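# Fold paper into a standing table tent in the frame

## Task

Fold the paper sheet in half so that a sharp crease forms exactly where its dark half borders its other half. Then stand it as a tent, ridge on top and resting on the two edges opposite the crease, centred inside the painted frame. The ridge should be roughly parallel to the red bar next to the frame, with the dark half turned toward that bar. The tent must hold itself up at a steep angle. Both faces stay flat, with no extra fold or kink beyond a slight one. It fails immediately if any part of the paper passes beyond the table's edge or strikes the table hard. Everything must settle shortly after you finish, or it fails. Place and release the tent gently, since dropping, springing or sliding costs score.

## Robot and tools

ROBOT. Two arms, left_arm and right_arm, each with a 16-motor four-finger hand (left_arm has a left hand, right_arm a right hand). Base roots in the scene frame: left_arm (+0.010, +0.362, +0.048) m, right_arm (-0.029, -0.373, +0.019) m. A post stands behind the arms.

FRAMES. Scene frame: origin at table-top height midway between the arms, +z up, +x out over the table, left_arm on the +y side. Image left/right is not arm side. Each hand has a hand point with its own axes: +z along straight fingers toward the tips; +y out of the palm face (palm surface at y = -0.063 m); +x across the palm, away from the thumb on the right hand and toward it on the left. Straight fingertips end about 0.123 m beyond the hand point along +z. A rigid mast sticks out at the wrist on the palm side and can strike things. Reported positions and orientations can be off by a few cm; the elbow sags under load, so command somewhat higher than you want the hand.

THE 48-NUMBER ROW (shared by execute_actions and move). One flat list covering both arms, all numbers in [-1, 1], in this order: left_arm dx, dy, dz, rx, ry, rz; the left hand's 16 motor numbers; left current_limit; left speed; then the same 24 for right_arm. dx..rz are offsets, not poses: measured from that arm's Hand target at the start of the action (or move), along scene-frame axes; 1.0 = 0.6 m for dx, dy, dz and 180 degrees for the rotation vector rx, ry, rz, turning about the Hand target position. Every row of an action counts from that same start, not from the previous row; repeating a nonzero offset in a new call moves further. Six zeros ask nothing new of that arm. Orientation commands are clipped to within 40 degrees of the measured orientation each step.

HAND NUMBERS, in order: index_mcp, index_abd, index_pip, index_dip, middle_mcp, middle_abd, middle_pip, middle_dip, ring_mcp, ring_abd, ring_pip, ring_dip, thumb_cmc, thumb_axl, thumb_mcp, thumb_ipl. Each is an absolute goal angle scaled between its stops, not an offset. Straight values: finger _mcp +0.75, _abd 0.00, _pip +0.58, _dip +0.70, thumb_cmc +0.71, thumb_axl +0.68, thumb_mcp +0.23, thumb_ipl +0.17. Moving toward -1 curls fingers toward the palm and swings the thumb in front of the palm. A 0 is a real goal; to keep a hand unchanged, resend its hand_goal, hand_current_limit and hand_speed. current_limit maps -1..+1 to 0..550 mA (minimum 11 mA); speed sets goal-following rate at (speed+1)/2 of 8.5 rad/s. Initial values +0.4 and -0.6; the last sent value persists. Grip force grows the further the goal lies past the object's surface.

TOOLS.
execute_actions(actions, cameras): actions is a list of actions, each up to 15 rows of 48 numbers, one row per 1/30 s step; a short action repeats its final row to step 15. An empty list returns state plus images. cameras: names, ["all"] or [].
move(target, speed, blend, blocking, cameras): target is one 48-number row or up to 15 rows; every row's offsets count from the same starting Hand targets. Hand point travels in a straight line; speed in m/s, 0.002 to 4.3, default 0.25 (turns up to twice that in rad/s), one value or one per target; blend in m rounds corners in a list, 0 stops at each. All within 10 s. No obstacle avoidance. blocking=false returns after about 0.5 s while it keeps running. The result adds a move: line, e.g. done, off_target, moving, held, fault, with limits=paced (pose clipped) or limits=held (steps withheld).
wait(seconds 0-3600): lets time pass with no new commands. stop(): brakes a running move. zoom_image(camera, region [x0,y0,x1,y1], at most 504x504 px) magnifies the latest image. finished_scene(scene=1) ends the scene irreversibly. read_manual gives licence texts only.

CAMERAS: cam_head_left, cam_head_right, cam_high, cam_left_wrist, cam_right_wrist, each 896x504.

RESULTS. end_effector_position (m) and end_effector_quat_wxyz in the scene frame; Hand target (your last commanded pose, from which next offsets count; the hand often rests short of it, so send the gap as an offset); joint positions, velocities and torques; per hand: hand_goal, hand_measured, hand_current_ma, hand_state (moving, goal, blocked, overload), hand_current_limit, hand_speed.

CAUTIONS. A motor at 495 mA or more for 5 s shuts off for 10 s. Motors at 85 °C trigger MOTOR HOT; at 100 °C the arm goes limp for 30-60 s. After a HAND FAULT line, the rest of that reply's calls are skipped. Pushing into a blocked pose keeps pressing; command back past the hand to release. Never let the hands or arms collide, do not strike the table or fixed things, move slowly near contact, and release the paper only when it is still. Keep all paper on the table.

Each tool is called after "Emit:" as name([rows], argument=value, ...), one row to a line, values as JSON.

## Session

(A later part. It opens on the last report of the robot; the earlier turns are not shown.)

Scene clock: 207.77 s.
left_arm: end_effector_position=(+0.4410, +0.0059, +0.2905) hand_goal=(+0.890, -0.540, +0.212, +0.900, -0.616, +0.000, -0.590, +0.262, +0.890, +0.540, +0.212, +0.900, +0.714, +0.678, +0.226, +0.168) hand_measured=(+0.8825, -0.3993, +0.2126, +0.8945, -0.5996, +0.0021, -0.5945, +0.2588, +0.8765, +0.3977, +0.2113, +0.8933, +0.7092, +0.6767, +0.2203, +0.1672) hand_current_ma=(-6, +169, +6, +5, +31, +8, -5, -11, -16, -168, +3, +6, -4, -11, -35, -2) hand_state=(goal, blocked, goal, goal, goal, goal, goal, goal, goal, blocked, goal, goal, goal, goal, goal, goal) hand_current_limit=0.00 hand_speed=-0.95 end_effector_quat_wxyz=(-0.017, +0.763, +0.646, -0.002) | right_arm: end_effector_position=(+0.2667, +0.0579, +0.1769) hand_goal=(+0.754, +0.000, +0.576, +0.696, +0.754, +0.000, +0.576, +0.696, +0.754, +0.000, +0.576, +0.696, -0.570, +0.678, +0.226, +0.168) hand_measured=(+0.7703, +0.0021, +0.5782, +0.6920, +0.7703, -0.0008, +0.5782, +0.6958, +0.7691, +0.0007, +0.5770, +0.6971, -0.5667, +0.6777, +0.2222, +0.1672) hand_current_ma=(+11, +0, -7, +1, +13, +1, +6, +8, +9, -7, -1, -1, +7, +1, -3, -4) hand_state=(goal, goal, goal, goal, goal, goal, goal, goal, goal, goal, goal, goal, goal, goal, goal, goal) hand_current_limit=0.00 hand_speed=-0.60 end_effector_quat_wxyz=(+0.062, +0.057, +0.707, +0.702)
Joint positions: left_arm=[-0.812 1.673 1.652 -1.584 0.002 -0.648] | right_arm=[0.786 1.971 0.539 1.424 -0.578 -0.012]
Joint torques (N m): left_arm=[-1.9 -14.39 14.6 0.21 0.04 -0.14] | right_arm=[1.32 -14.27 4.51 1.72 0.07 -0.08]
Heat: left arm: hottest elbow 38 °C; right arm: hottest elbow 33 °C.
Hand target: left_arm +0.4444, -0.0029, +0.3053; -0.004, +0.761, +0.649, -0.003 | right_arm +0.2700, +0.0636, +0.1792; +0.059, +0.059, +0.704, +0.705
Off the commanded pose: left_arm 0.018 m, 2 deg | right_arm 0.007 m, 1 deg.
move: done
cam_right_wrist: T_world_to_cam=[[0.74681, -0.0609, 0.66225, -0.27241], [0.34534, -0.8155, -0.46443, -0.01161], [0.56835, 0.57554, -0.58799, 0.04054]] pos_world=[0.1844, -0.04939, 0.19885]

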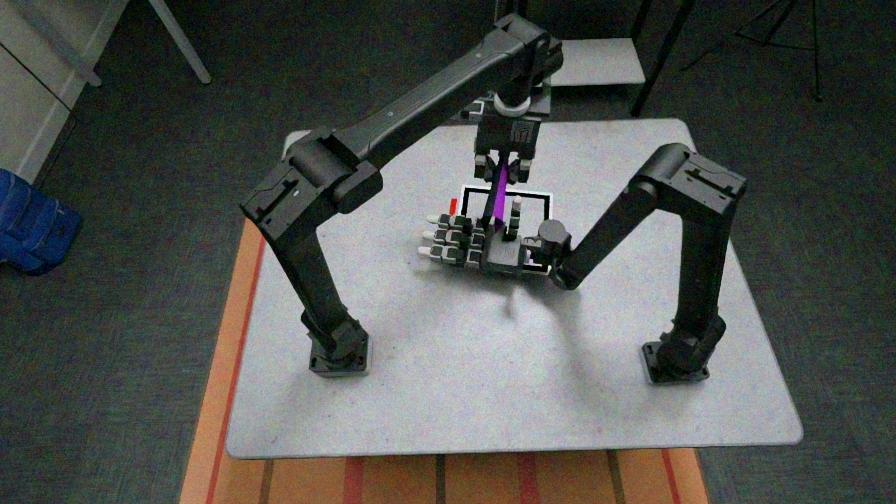

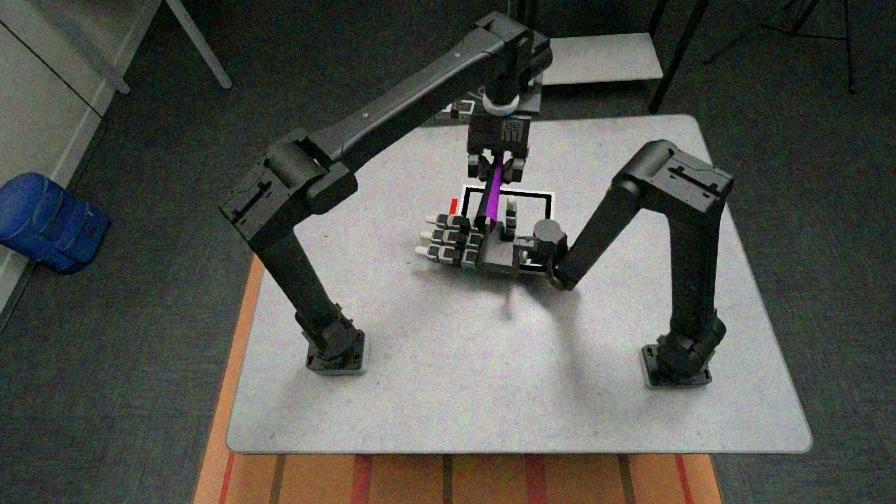

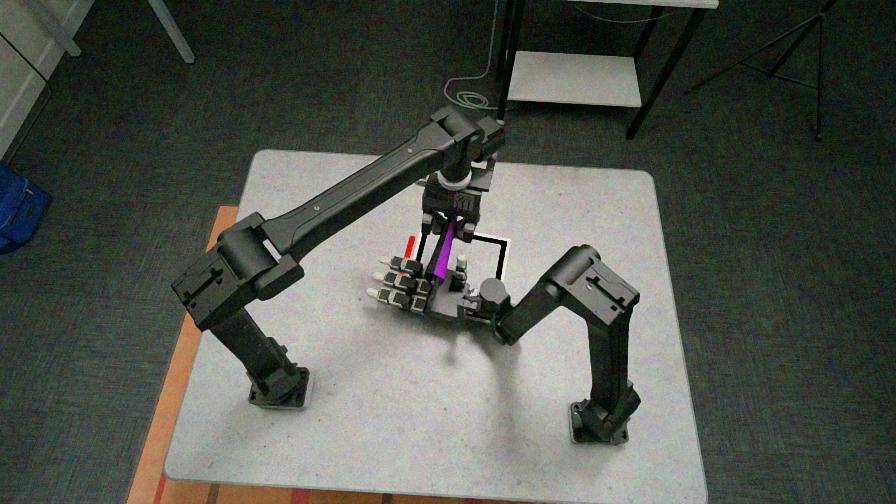

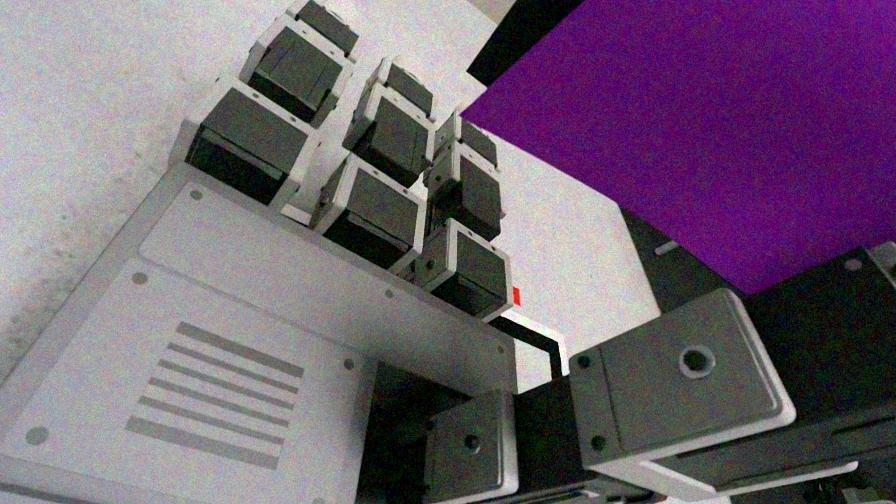

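Emit:
move(target=[0,0,0,0,0,0, 0.890,-0.54,0.212,0.899, -0.616,0,-0.591,0.261, 0.890,0.54,0.212,0.899, 0.714,0.678,0.226,0.168, 0.0,-0.95, 0.0,0.0,0.0167,0,0,0, -0.342,-0.104,0.576,0.696, 0.754,0,0.576,0.696, 0.754,0,0.576,0.696, -0.571,0.678,0.226,0.168, 0.0,-0.7], speed=0.06, cameras=["cam_head_left","cam_head_right","cam_high","cam_right_wrist"])

Emit:
zoom_image(camera="cam_head_left", region=[440, 140, 560, 260])

Emit:
zoom_image(camera="cam_high", region=[390, 210, 510, 330])

Emit:
zoom_image(camera="cam_right_wrist", region=[300, 0, 804, 400])

Scene clock: 211.33 s.
left_arm: end_effector_position=(+0.4410, +0.0059, +0.2905) hand_goal=(+0.890, -0.540, +0.212, +0.900, -0.616, +0.000, -0.590, +0.262, +0.890, +0.540, +0.212, +0.900, +0.714, +0.678, +0.226, +0.168) hand_measured=(+0.8837, -0.3993, +0.2126, +0.8945, -0.5984, +0.0021, -0.5945, +0.2588, +0.8777, +0.3977, +0.2113, +0.8933, +0.7079, +0.6767, +0.2203, +0.1672) hand_current_ma=(-27, +187, +4, -5, +32, -2, +0, -17, -16, -178, +2, -3, -4, -7, -12, +7) hand_state=(goal, blocked, goal, goal, goal, goal, goal, goal, goal, blocked, goal, goal, goal, goal, goal, goal) hand_current_limit=0.00 hand_speed=-0.95 end_effector_quat_wxyz=(-0.017, +0.763, +0.646, -0.002) | right_arm: end_effector_position=(+0.2682, +0.0594, +0.1811) hand_goal=(-0.342, -0.104, +0.576, +0.696, +0.754, +0.000, +0.576, +0.696, +0.754, +0.000, +0.576, +0.696, -0.570, +0.678, +0.226, +0.168) hand_measured=(-0.3259, -0.0990, +0.5782, +0.6932, +0.7703, -0.0008, +0.5795, +0.6971, +0.7703, +0.0007, +0.5770, +0.6971, -0.5667, +0.6777, +0.2222, +0.1681) hand_current_ma=(+10, +0, -7, +3, +9, +2, +4, +6, +0, -4, -1, -2, +7, -2, -3, +0) hand_state=(goal, goal, goal, goal, goal, goal, goal, goal, goal, goal, goal, goal, goal, goal, goal, goal) hand_current_limit=0.00 hand_speed=-0.70 end_effector_quat_wxyz=(+0.060, +0.059, +0.710, +0.699)
Joint positions: left_arm=[-0.812 1.673 1.652 -1.584 0.002 -0.648] | right_arm=[0.786 1.947 0.539 1.391 -0.578 -0.012]
Joint torques (N m): left_arm=[-1.96 -14.39 14.6 0.21 0.04 -0.14] | right_arm=[1.08 -15.74 4.29 1.57 0.03 -0.1]
Heat: left arm: hottest elbow 38 °C; right arm: hottest elbow 33 °C.
Hand target: left_arm +0.4444, -0.0029, +0.3053; -0.004, +0.761, +0.649, -0.003 | right_arm +0.2700, +0.0636, +0.1893; +0.059, +0.059, +0.704, +0.705
Off the commanded pose: left_arm 0.018 m, 2 deg | right_arm 0.009 m, 1 deg.
move: done
cam_right_wrist: T_world_to_cam=[[0.75119, -0.05653, 0.65765, -0.27672], [0.34226, -0.81858, -0.4613, -0.00849], [0.56442, 0.57161, -0.59556, 0.04408]] pos_world=[0.1859, -0.04779, 0.20432]

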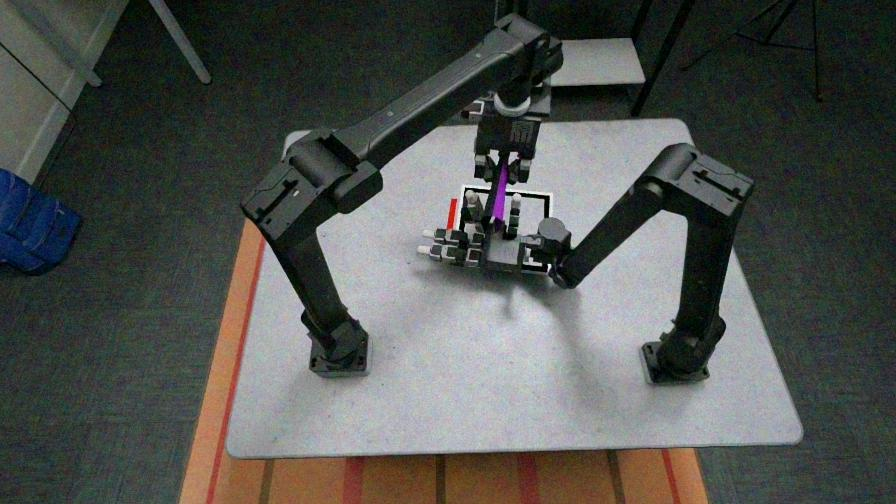

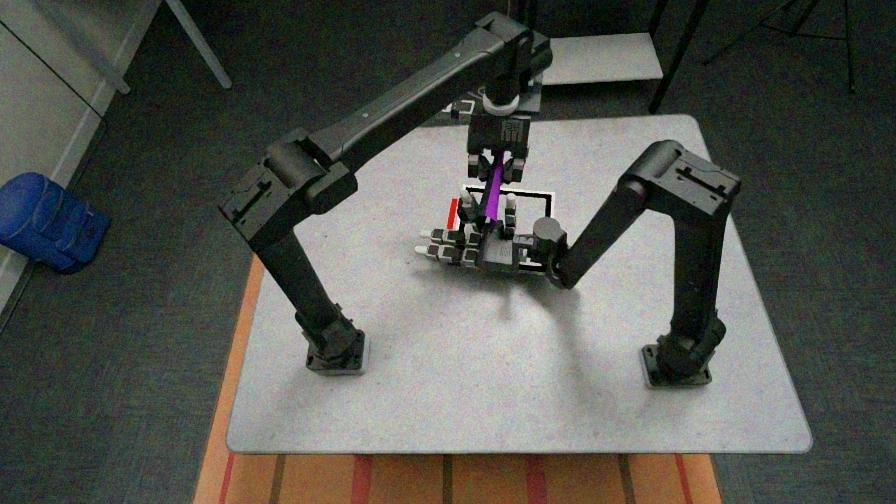

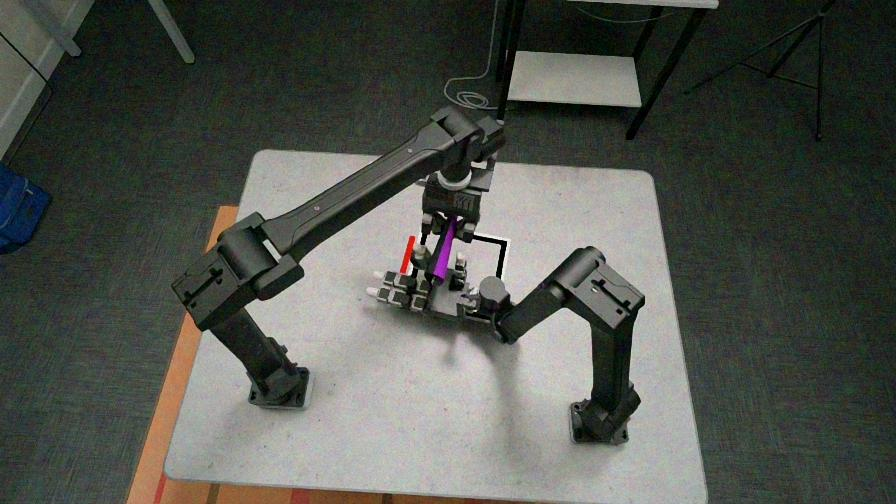

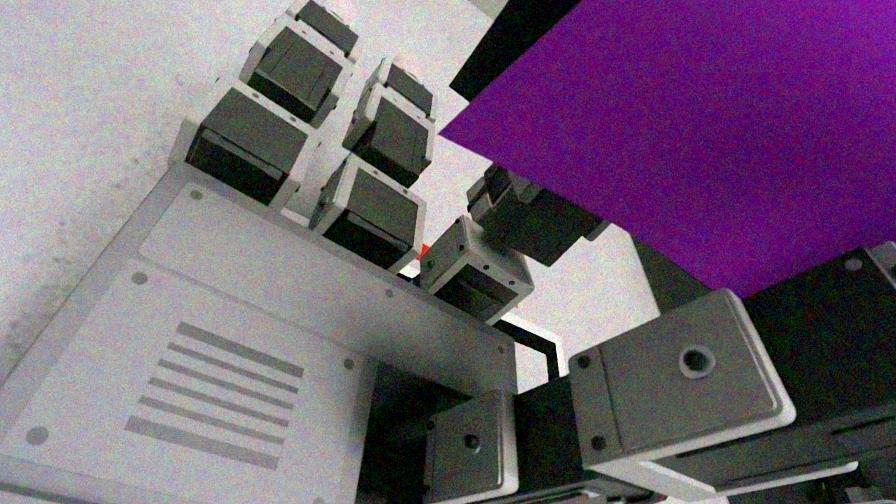

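Scaled by 4.200 from the camera's image (finer frame: 1280x720).

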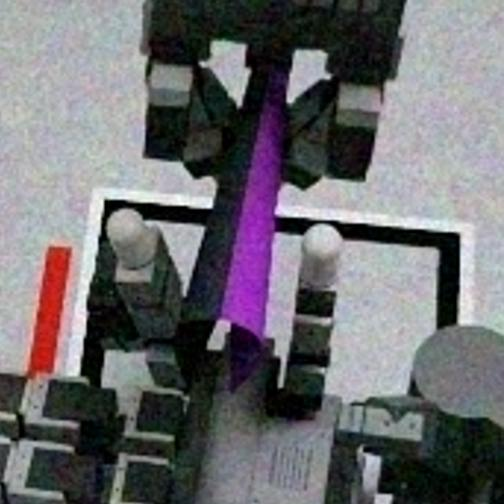

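Scaled by 4.200 from the camera's image (finer frame: 1280x720).

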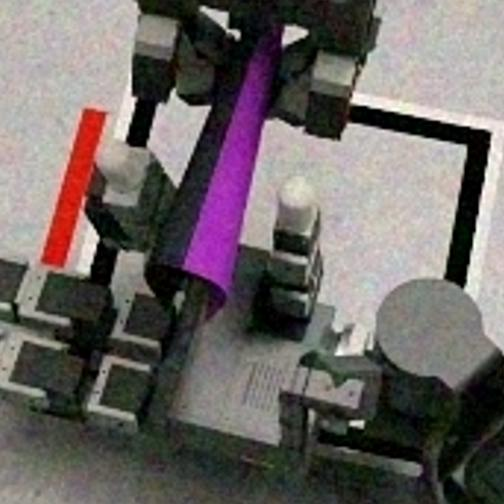

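Scaled by 1.000.

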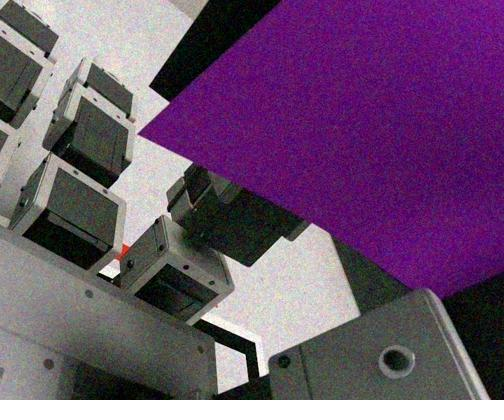

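Emit:
move(target=[0,0,0,0,0,0, 0.890,-0.54,0.212,0.899, -0.616,0,-0.591,0.261, 0.890,0.54,0.212,0.899, 0.714,0.678,0.226,0.168, 0.0,-0.95, 0.0,0.0,0.0167,0,0,0, -0.47,-0.104,0.576,0.696, 0.754,0,0.576,0.696, 0.754,0,0.576,0.696, -0.571,0.678,0.11,0.168, 0.0,-0.8], speed=0.06, cameras=["cam_head_left","cam_head_right","cam_high","cam_right_wrist"])

Emit:
zoom_image(camera="cam_head_left", region=[460, 160, 540, 240])

Emit:
zoom_image(camera="cam_high", region=[400, 220, 480, 300])

Emit:
zoom_image(camera="cam_right_wrist", region=[392, 0, 896, 400])

Scene clock: 215.70 s.
left_arm: end_effector_position=(+0.4410, +0.0059, +0.2905) hand_goal=(+0.890, -0.540, +0.212, +0.900, -0.616, +0.000, -0.590, +0.262, +0.890, +0.540, +0.212, +0.900, +0.714, +0.678, +0.226, +0.168) hand_measured=(+0.8825, -0.3993, +0.2126, +0.8945, -0.5984, +0.0021, -0.5945, +0.2588, +0.8777, +0.3977, +0.2113, +0.8933, +0.7092, +0.6777, +0.2203, +0.1672) hand_current_ma=(-10, +179, +11, -4, +34, +0, -15, -3, -16, -169, +7, +4, -5, -11, -28, +8) hand_state=(goal, blocked, goal, goal, goal, goal, goal, goal, goal, blocked, goal, goal, goal, goal, goal, goal) hand_current_limit=0.00 hand_speed=-0.95 end_effector_quat_wxyz=(-0.017, +0.763, +0.646, -0.002) | right_arm: end_effector_position=(+0.2690, +0.0603, +0.1934) hand_goal=(-0.470, -0.104, +0.576, +0.696, +0.754, +0.000, +0.576, +0.696, +0.754, +0.000, +0.576, +0.696, -0.570, +0.678, +0.110, +0.168) hand_measured=(-0.4573, -0.1063, +0.5782, +0.6932, +0.7703, -0.0008, +0.5782, +0.6971, +0.7703, +0.0007, +0.5770, +0.6971, -0.5667, +0.6777, +0.1094, +0.1672) hand_current_ma=(+12, -1, -8, +6, +13, +3, +0, +10, +8, -2, -5, +0, +3, -2, -3, -1) hand_state=(goal, goal, goal, goal, goal, goal, goal, goal, goal, goal, goal, goal, goal, goal, goal, goal) hand_current_limit=0.00 hand_speed=-0.80 end_effector_quat_wxyz=(+0.062, +0.058, +0.708, +0.701)
Joint positions: left_arm=[-0.812 1.673 1.652 -1.584 0.002 -0.648] | right_arm=[0.786 1.907 0.539 1.357 -0.578 -0.012]
Joint torques (N m): left_arm=[-1.9 -14.39 14.6 0.21 0.05 -0.14] | right_arm=[0.97 -15.21 4.3 1.63 0.04 -0.11]
Heat: left arm: hottest elbow 38 °C; right arm: hottest shoulder 32 °C.
Hand target: left_arm +0.4444, -0.0029, +0.3053; -0.004, +0.761, +0.649, -0.003 | right_arm +0.2700, +0.0636, +0.1993; +0.059, +0.059, +0.704, +0.705
Off the commanded pose: left_arm 0.018 m, 2 deg | right_arm 0.007 m, 1 deg.
move: done
cam_right_wrist: T_world_to_cam=[[0.74829, -0.05963, 0.66068, -0.28498], [0.3443, -0.81639, -0.46364, -0.00266], [0.56702, 0.57441, -0.59037, 0.04844]] pos_world=[0.1867, -0.04699, 0.21564]

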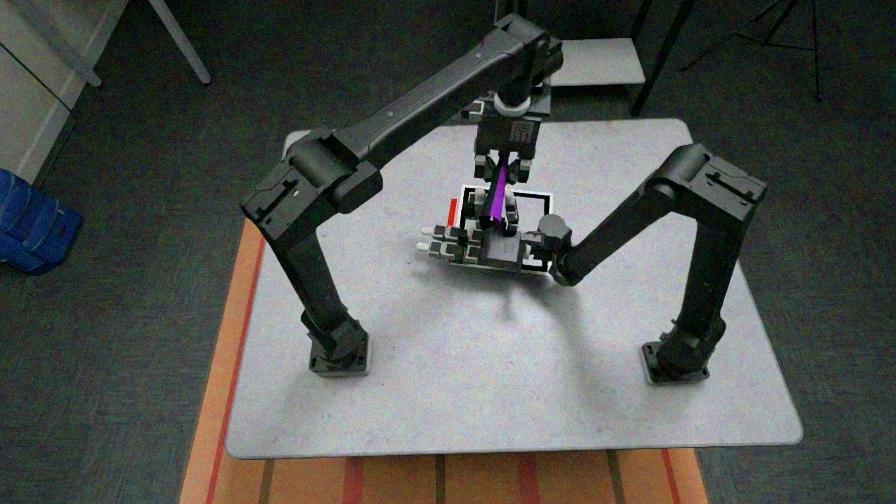

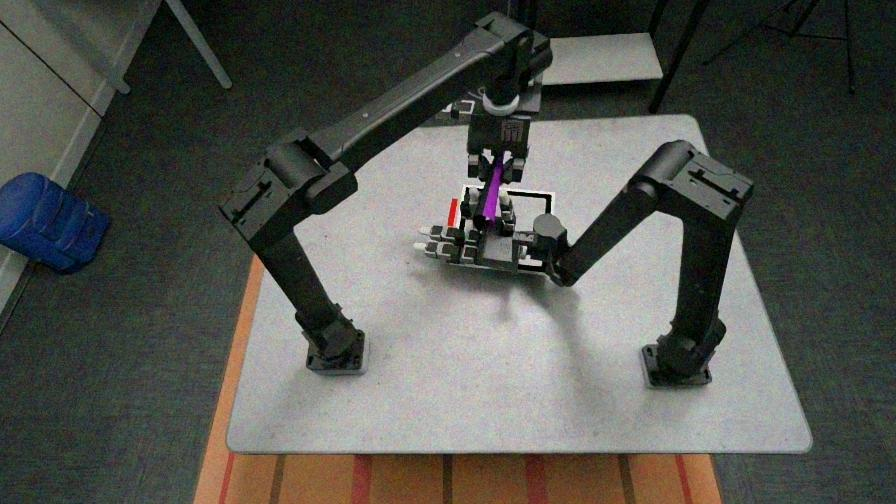

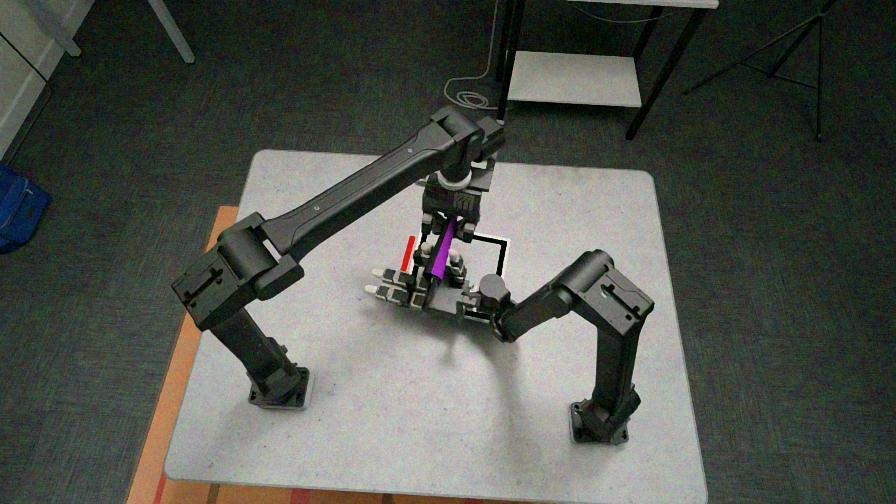

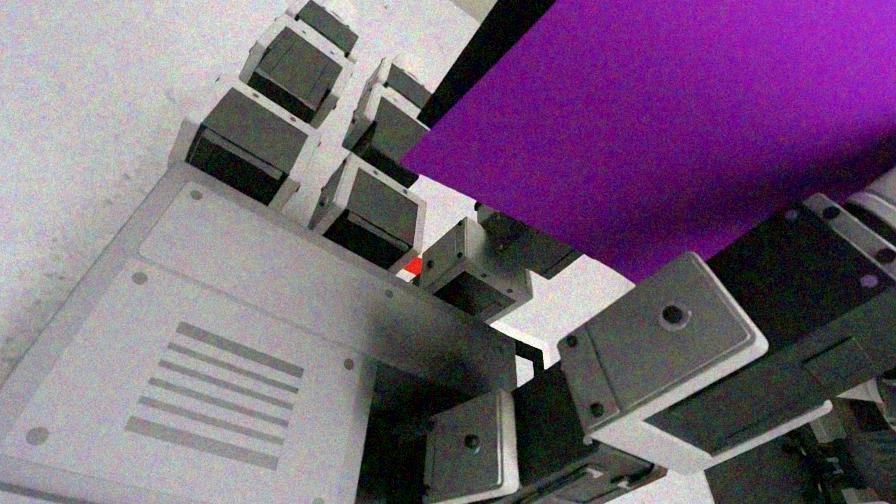

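Scaled by 6.300 from the camera's image (finer frame: 1280x720).

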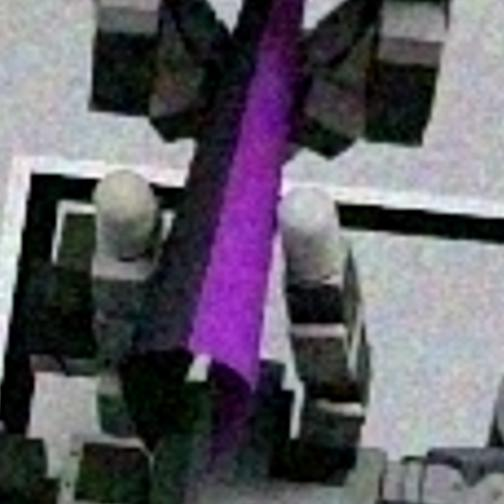

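Scaled by 6.300 from the camera's image (finer frame: 1280x720).

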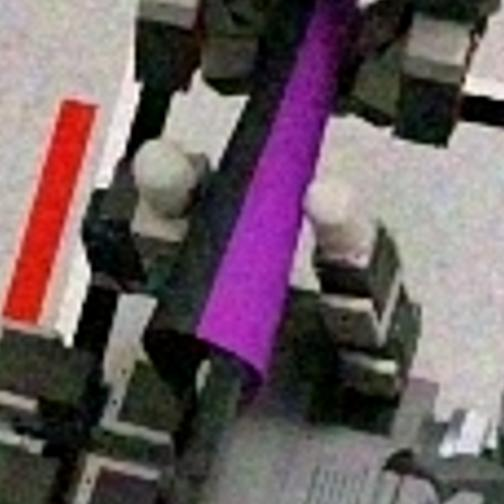

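Scaled by 1.000.

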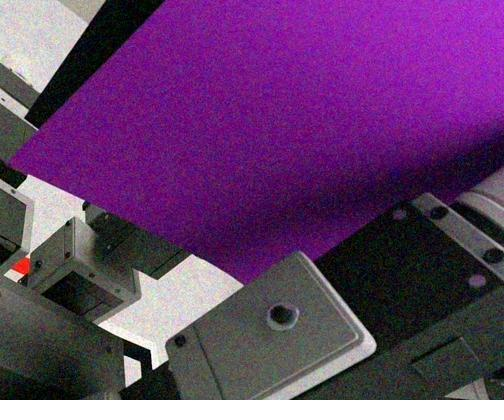

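Emit:
execute_actions([
  [[0,0,0,0,0,0, 0.890,-0.54,0.212,0.899, -0.616,0,-0.591,0.261, 0.890,0.54,0.212,0.899, 0.714,0.678,0.226,0.168, 0.0,-0.95, 0,0,0,0,0,0, -0.53,-0.104,0.576,0.696, 0.754,0,0.576,0.696, 0.754,0,0.576,0.696, -0.571,0.678,0.07,0.168, 0.0,-0.95]],
  [[0,0,0,0,0,0, 0.890,-0.54,0.212,0.899, -0.616,0,-0.591,0.261, 0.890,0.54,0.212,0.899, 0.714,0.678,0.226,0.168, 0.0,-0.95, 0,0,0,0,0,0, -0.58,-0.104,0.576,0.696, 0.754,0,0.576,0.696, 0.754,0,0.576,0.696, -0.571,0.678,0.03,0.168, 0.0,-0.95]],
], cameras=["cam_head_left","cam_head_right","cam_high"])

Emit:
zoom_image(camera="cam_head_left", region=[460, 160, 540, 240])

Emit:
zoom_image(camera="cam_high", region=[400, 220, 480, 300])

Emit:
zoom_image(camera="cam_head_right", region=[460, 160, 540, 240])

Scene clock: 218.07 s.
left_arm: end_effector_position=(+0.4410, +0.0059, +0.2905) hand_goal=(+0.890, -0.540, +0.212, +0.900, -0.616, +0.000, -0.590, +0.262, +0.890, +0.540, +0.212, +0.900, +0.714, +0.678, +0.226, +0.168) hand_measured=(+0.8825, -0.3993, +0.2126, +0.8945, -0.5984, +0.0021, -0.5945, +0.2588, +0.8777, +0.3977, +0.2113, +0.8933, +0.7092, +0.6777, +0.2203, +0.1672) hand_current_ma=(-20, +179, +16, -4, +33, +6, +4, -10, -8, -176, +10, +1, -12, -8, -16, +10) hand_state=(goal, blocked, goal, goal, goal, goal, goal, goal, goal, blocked, goal, goal, goal, goal, goal, goal) hand_current_limit=0.00 hand_speed=-0.95 end_effector_quat_wxyz=(-0.017, +0.763, +0.646, -0.002) | right_arm: end_effector_position=(+0.2690, +0.0603, +0.1933) hand_goal=(-0.580, -0.104, +0.576, +0.696, +0.754, +0.000, +0.576, +0.696, +0.754, +0.000, +0.576, +0.696, -0.570, +0.678, +0.030, +0.168) hand_measured=(-0.5610, -0.1063, +0.5782, +0.6983, +0.7703, -0.0008, +0.5795, +0.6971, +0.7703, +0.0007, +0.5770, +0.6971, -0.5667, +0.6767, +0.0352, +0.1729) hand_current_ma=(+9, +0, -9, +3, +13, +6, +0, +8, +8, -2, -5, -1, +9, +1, +1, +0) hand_state=(goal, goal, goal, goal, goal, goal, goal, goal, goal, goal, goal, goal, goal, goal, goal, goal) hand_current_limit=0.00 hand_speed=-0.95 end_effector_quat_wxyz=(+0.062, +0.058, +0.708, +0.701)
Joint positions: left_arm=[-0.812 1.673 1.652 -1.584 0.002 -0.648] | right_arm=[0.786 1.907 0.539 1.356 -0.578 -0.012]
Joint torques (N m): left_arm=[-1.96 -14.39 14.61 0.21 0.04 -0.14] | right_arm=[0.79 -15.38 4.38 1.72 0.05 -0.1]
Heat: left arm: hottest elbow 38 °C; right arm: hottest shoulder 32 °C.
Hand target: left_arm +0.4444, -0.0029, +0.3053; -0.004, +0.761, +0.649, -0.003 | right_arm +0.2700, +0.0636, +0.1992; +0.059, +0.059, +0.705, +0.705
Off the commanded pose: left_arm 0.018 m, 2 deg | right_arm 0.007 m, 1 deg.
Step readings (end_effector_position of left_arm | right_arm):
0: (+0.4410, +0.0059, +0.2905) | (+0.2690, +0.0603, +0.1933)
1: (+0.4410, +0.0059, +0.2905) | (+0.2690, +0.0603, +0.1933)
2: (+0.4410, +0.0059, +0.2905) | (+0.2690, +0.0603, +0.1933)
4: (+0.4410, +0.0059, +0.2905) | (+0.2690, +0.0603, +0.1933)
8: (+0.4410, +0.0059, +0.2905) | (+0.2690, +0.0603, +0.1933)
15: (+0.4410, +0.0059, +0.2905) | (+0.2690, +0.0603, +0.1933)
16: (+0.4410, +0.0059, +0.2905) | (+0.2690, +0.0603, +0.1933)
17: (+0.4410, +0.0059, +0.2905) | (+0.2690, +0.0603, +0.1933)
19: (+0.4410, +0.0059, +0.2905) | (+0.2690, +0.0603, +0.1933)
23: (+0.4410, +0.0059, +0.2905) | (+0.2690, +0.0603, +0.1933)
30: (+0.4410, +0.0059, +0.2905) | (+0.2690, +0.0603, +0.1933)

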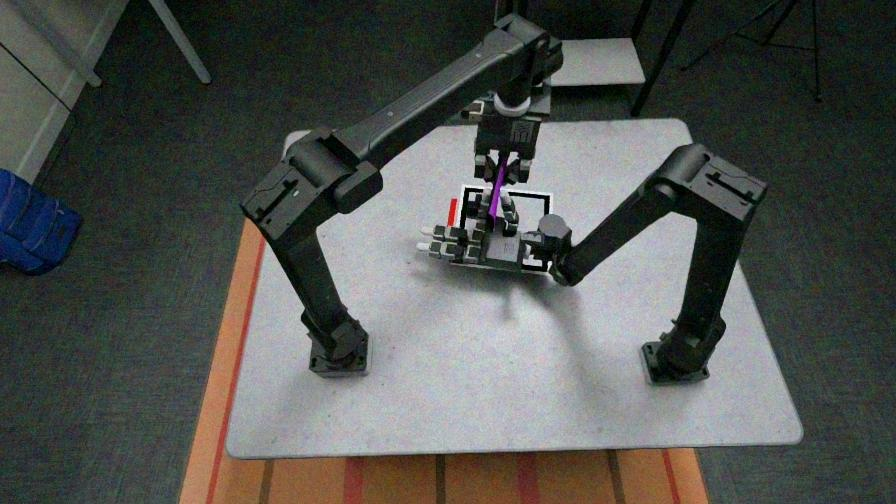

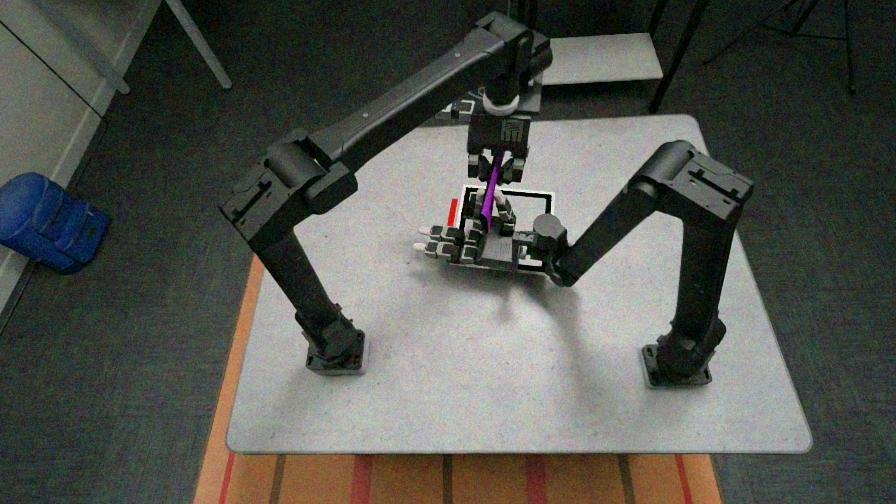

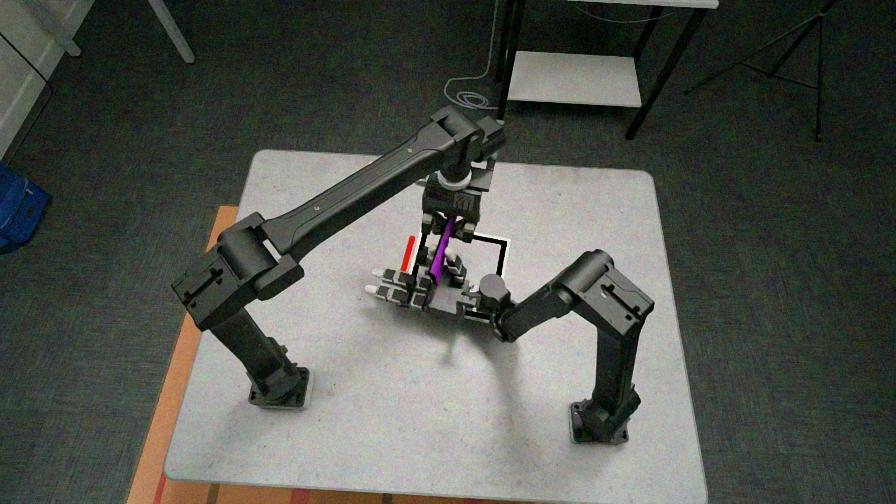

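Scaled by 6.300 from the camera's image (finer frame: 1280x720).

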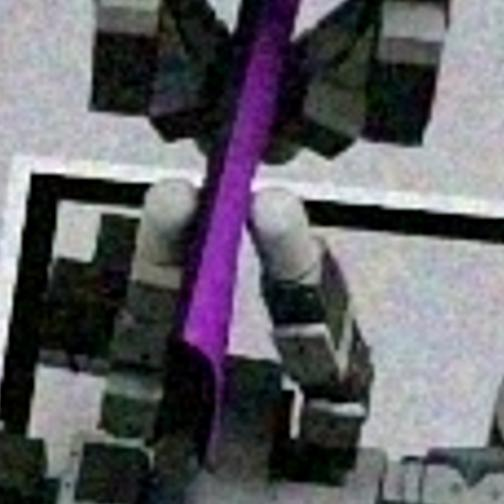

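Scaled by 6.300 from the camera's image (finer frame: 1280x720).

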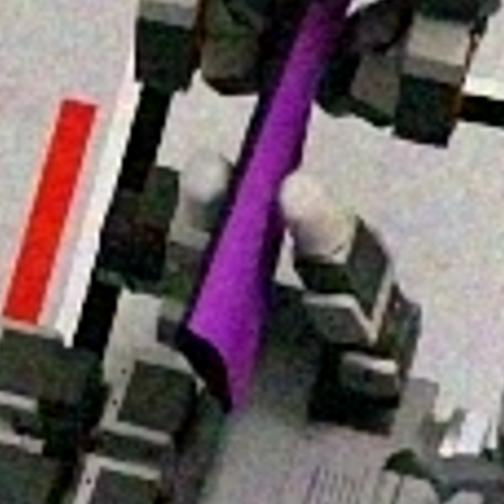

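Scaled by 6.300 from the camera's image (finer frame: 1280x720).

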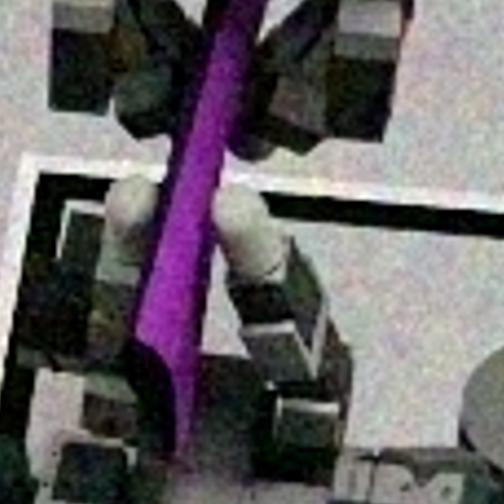

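Emit:
execute_actions([
  [[0,0,0,0,0,0, 0.890,-0.54,0.212,0.899, -0.616,0,-0.591,0.261, 0.890,0.54,0.212,0.899, 0.714,0.678,0.226,0.168, 0.0,-0.95, 0,0,0,0,0,0, -0.47,-0.104,0.576,0.696, 0.754,0,0.576,0.696, 0.754,0,0.576,0.696, -0.571,0.678,0.15,0.168, 0.0,-0.93]],
], cameras=["cam_head_left","cam_head_right","cam_high","cam_right_wrist"])

Emit:
zoom_image(camera="cam_head_left", region=[460, 160, 540, 240])

Emit:
zoom_image(camera="cam_high", region=[400, 220, 480, 300])

Emit:
zoom_image(camera="cam_head_right", region=[460, 160, 540, 240])

Emit:
zoom_image(camera="cam_right_wrist", region=[392, 0, 896, 400])

Scene clock: 222.03 s.
left_arm: end_effector_position=(+0.4410, +0.0059, +0.2905) hand_goal=(+0.890, -0.540, +0.212, +0.900, -0.616, +0.000, -0.590, +0.262, +0.890, +0.540, +0.212, +0.900, +0.714, +0.678, +0.226, +0.168) hand_measured=(+0.8825, -0.3993, +0.2126, +0.8945, -0.5984, +0.0021, -0.5945, +0.2588, +0.8777, +0.3977, +0.2113, +0.8933, +0.7092, +0.6777, +0.2193, +0.1672) hand_current_ma=(-10, +181, +5, +4, +39, +5, +0, -10, -10, -175, +9, -2, +2, -10, -12, -9) hand_state=(goal, blocked, goal, goal, goal, goal, goal, goal, goal, blocked, goal, goal, goal, goal, goal, goal) hand_current_limit=0.00 hand_speed=-0.95 end_effector_quat_wxyz=(-0.017, +0.763, +0.646, -0.002) | right_arm: end_effector_position=(+0.2691, +0.0603, +0.1933) hand_goal=(-0.470, -0.104, +0.576, +0.696, +0.754, +0.000, +0.576, +0.696, +0.754, +0.000, +0.576, +0.696, -0.570, +0.678, +0.150, +0.168) hand_measured=(-0.4694, -0.1048, +0.5782, +0.6983, +0.7703, -0.0008, +0.5795, +0.6958, +0.7703, +0.0021, +0.5770, +0.6971, -0.5667, +0.6777, +0.1431, +0.1662) hand_current_ma=(+6, -2, -11, +7, +12, +8, +4, +10, +5, -6, -3, -2, +6, +0, -3, +2) hand_state=(goal, goal, goal, goal, goal, goal, goal, goal, goal, goal, goal, goal, goal, goal, goal, goal) hand_current_limit=0.00 hand_speed=-0.93 end_effector_quat_wxyz=(+0.061, +0.058, +0.708, +0.701)
Joint positions: left_arm=[-0.812 1.673 1.652 -1.584 0.002 -0.648] | right_arm=[0.786 1.907 0.539 1.356 -0.578 -0.011]
Joint torques (N m): left_arm=[-1.96 -14.39 14.6 0.21 0.04 -0.14] | right_arm=[0.5 -15.5 4.23 1.62 0.04 -0.11]
Heat: left arm: hottest elbow 38 °C; right arm: hottest shoulder 33 °C.
Hand target: left_arm +0.4444, -0.0029, +0.3053; -0.004, +0.761, +0.649, -0.003 | right_arm +0.2700, +0.0636, +0.1992; +0.059, +0.059, +0.705, +0.705
Off the commanded pose: left_arm 0.018 m, 2 deg | right_arm 0.007 m, 1 deg.
Step readings (end_effector_position of left_arm | right_arm):
0: (+0.4410, +0.0059, +0.2905) | (+0.2690, +0.0603, +0.1933)
1: (+0.4410, +0.0059, +0.2905) | (+0.2690, +0.0603, +0.1933)
2: (+0.4410, +0.0059, +0.2905) | (+0.2690, +0.0603, +0.1933)
4: (+0.4410, +0.0059, +0.2905) | (+0.2690, +0.0603, +0.1933)
8: (+0.4410, +0.0059, +0.2905) | (+0.2691, +0.0603, +0.1933)
15: (+0.4410, +0.0059, +0.2905) | (+0.2691, +0.0603, +0.1933)
cam_right_wrist: T_world_to_cam=[[0.74868, -0.05948, 0.66026, -0.28502], [0.34402, -0.8165, -0.46365, -0.00265], [0.56668, 0.57427, -0.59083, 0.04854]] pos_world=[0.1868, -0.04699, 0.21564]

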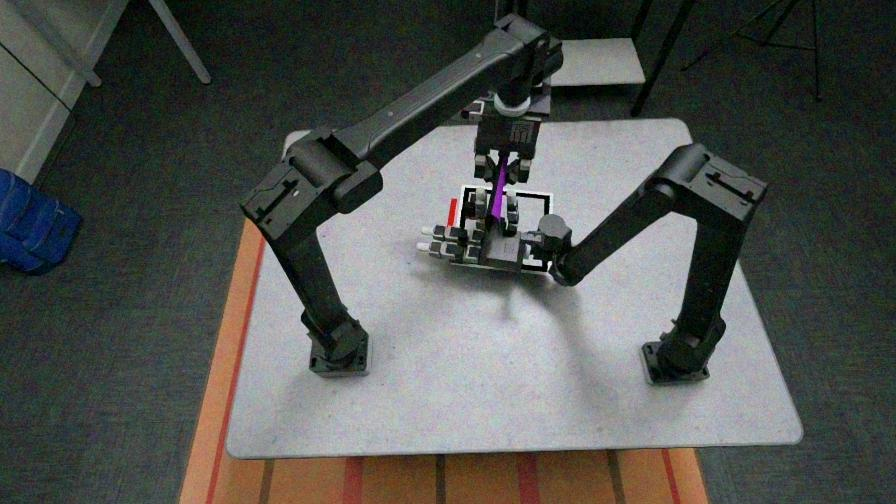

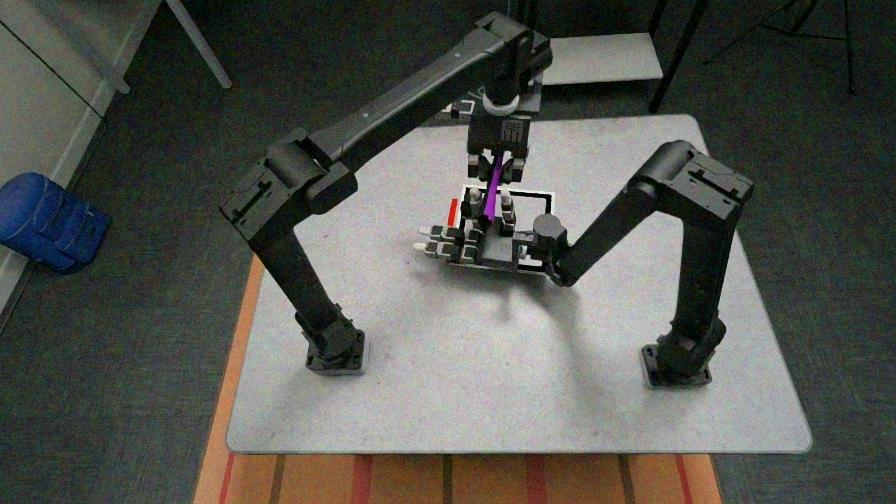

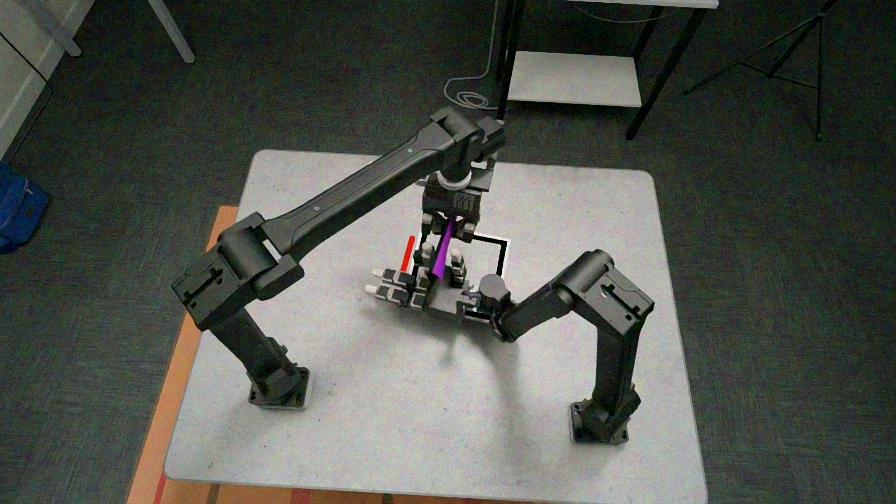

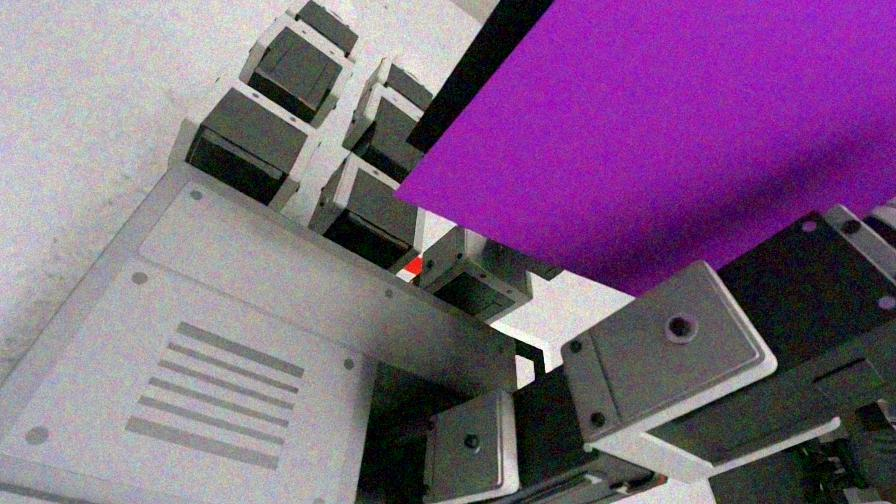

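Scaled by 6.300 from the camera's image (finer frame: 1280x720).

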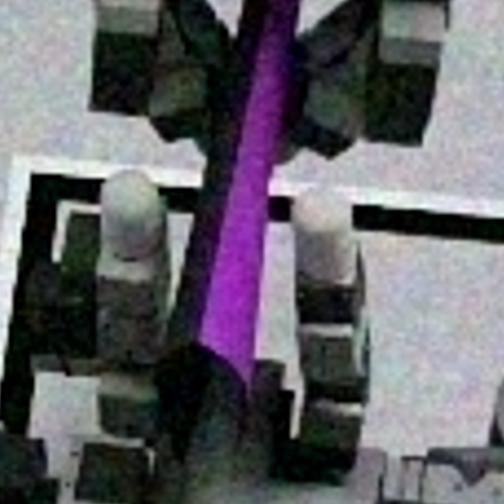

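Scaled by 6.300 from the camera's image (finer frame: 1280x720).

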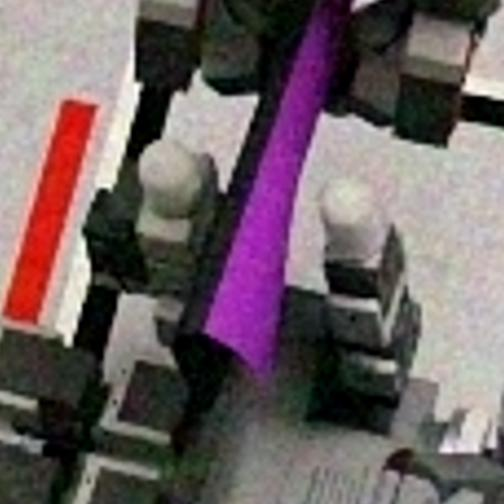

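Scaled by 6.300 from the camera's image (finer frame: 1280x720).

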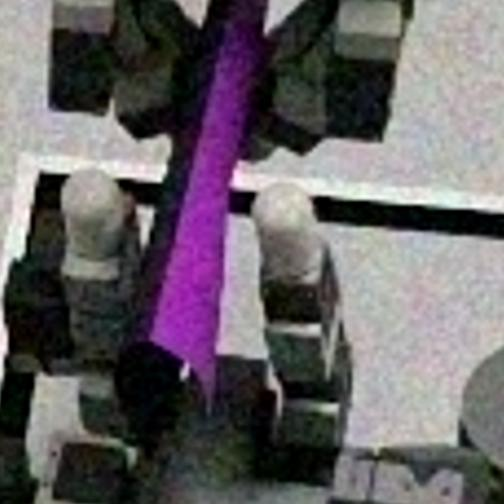

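Scaled by 1.000.

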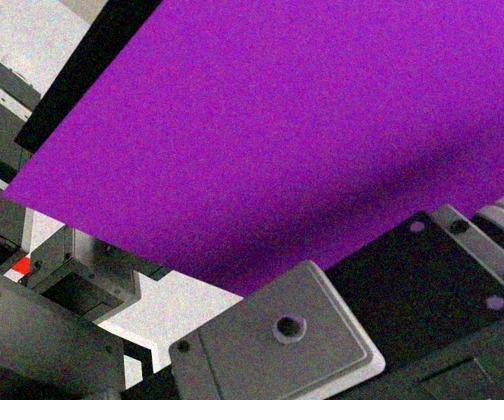

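Emit:
zoom_image(camera="cam_head_left", region=[480, 180, 512, 212])

Emit:
zoom_image(camera="cam_head_right", region=[472, 180, 504, 212])

Emit:
zoom_image(camera="cam_high", region=[424, 236, 456, 268])

Scaled by 15.750 from the camera's image (finer frame: 1280x720).

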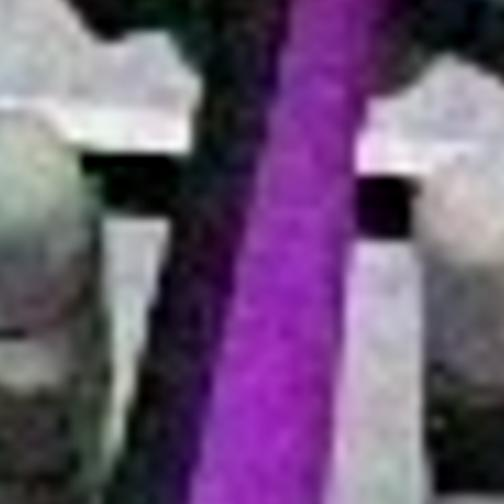

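Scaled by 15.750 from the camera's image (finer frame: 1280x720).

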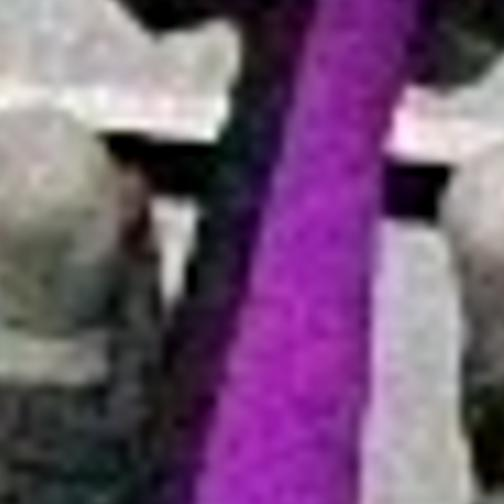

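Scaled by 15.750 from the camera's image (finer frame: 1280x720).

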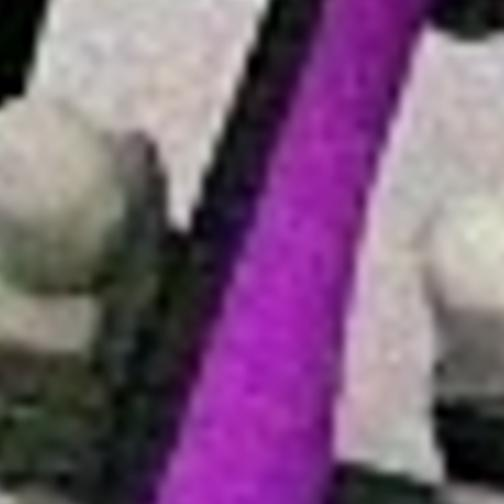

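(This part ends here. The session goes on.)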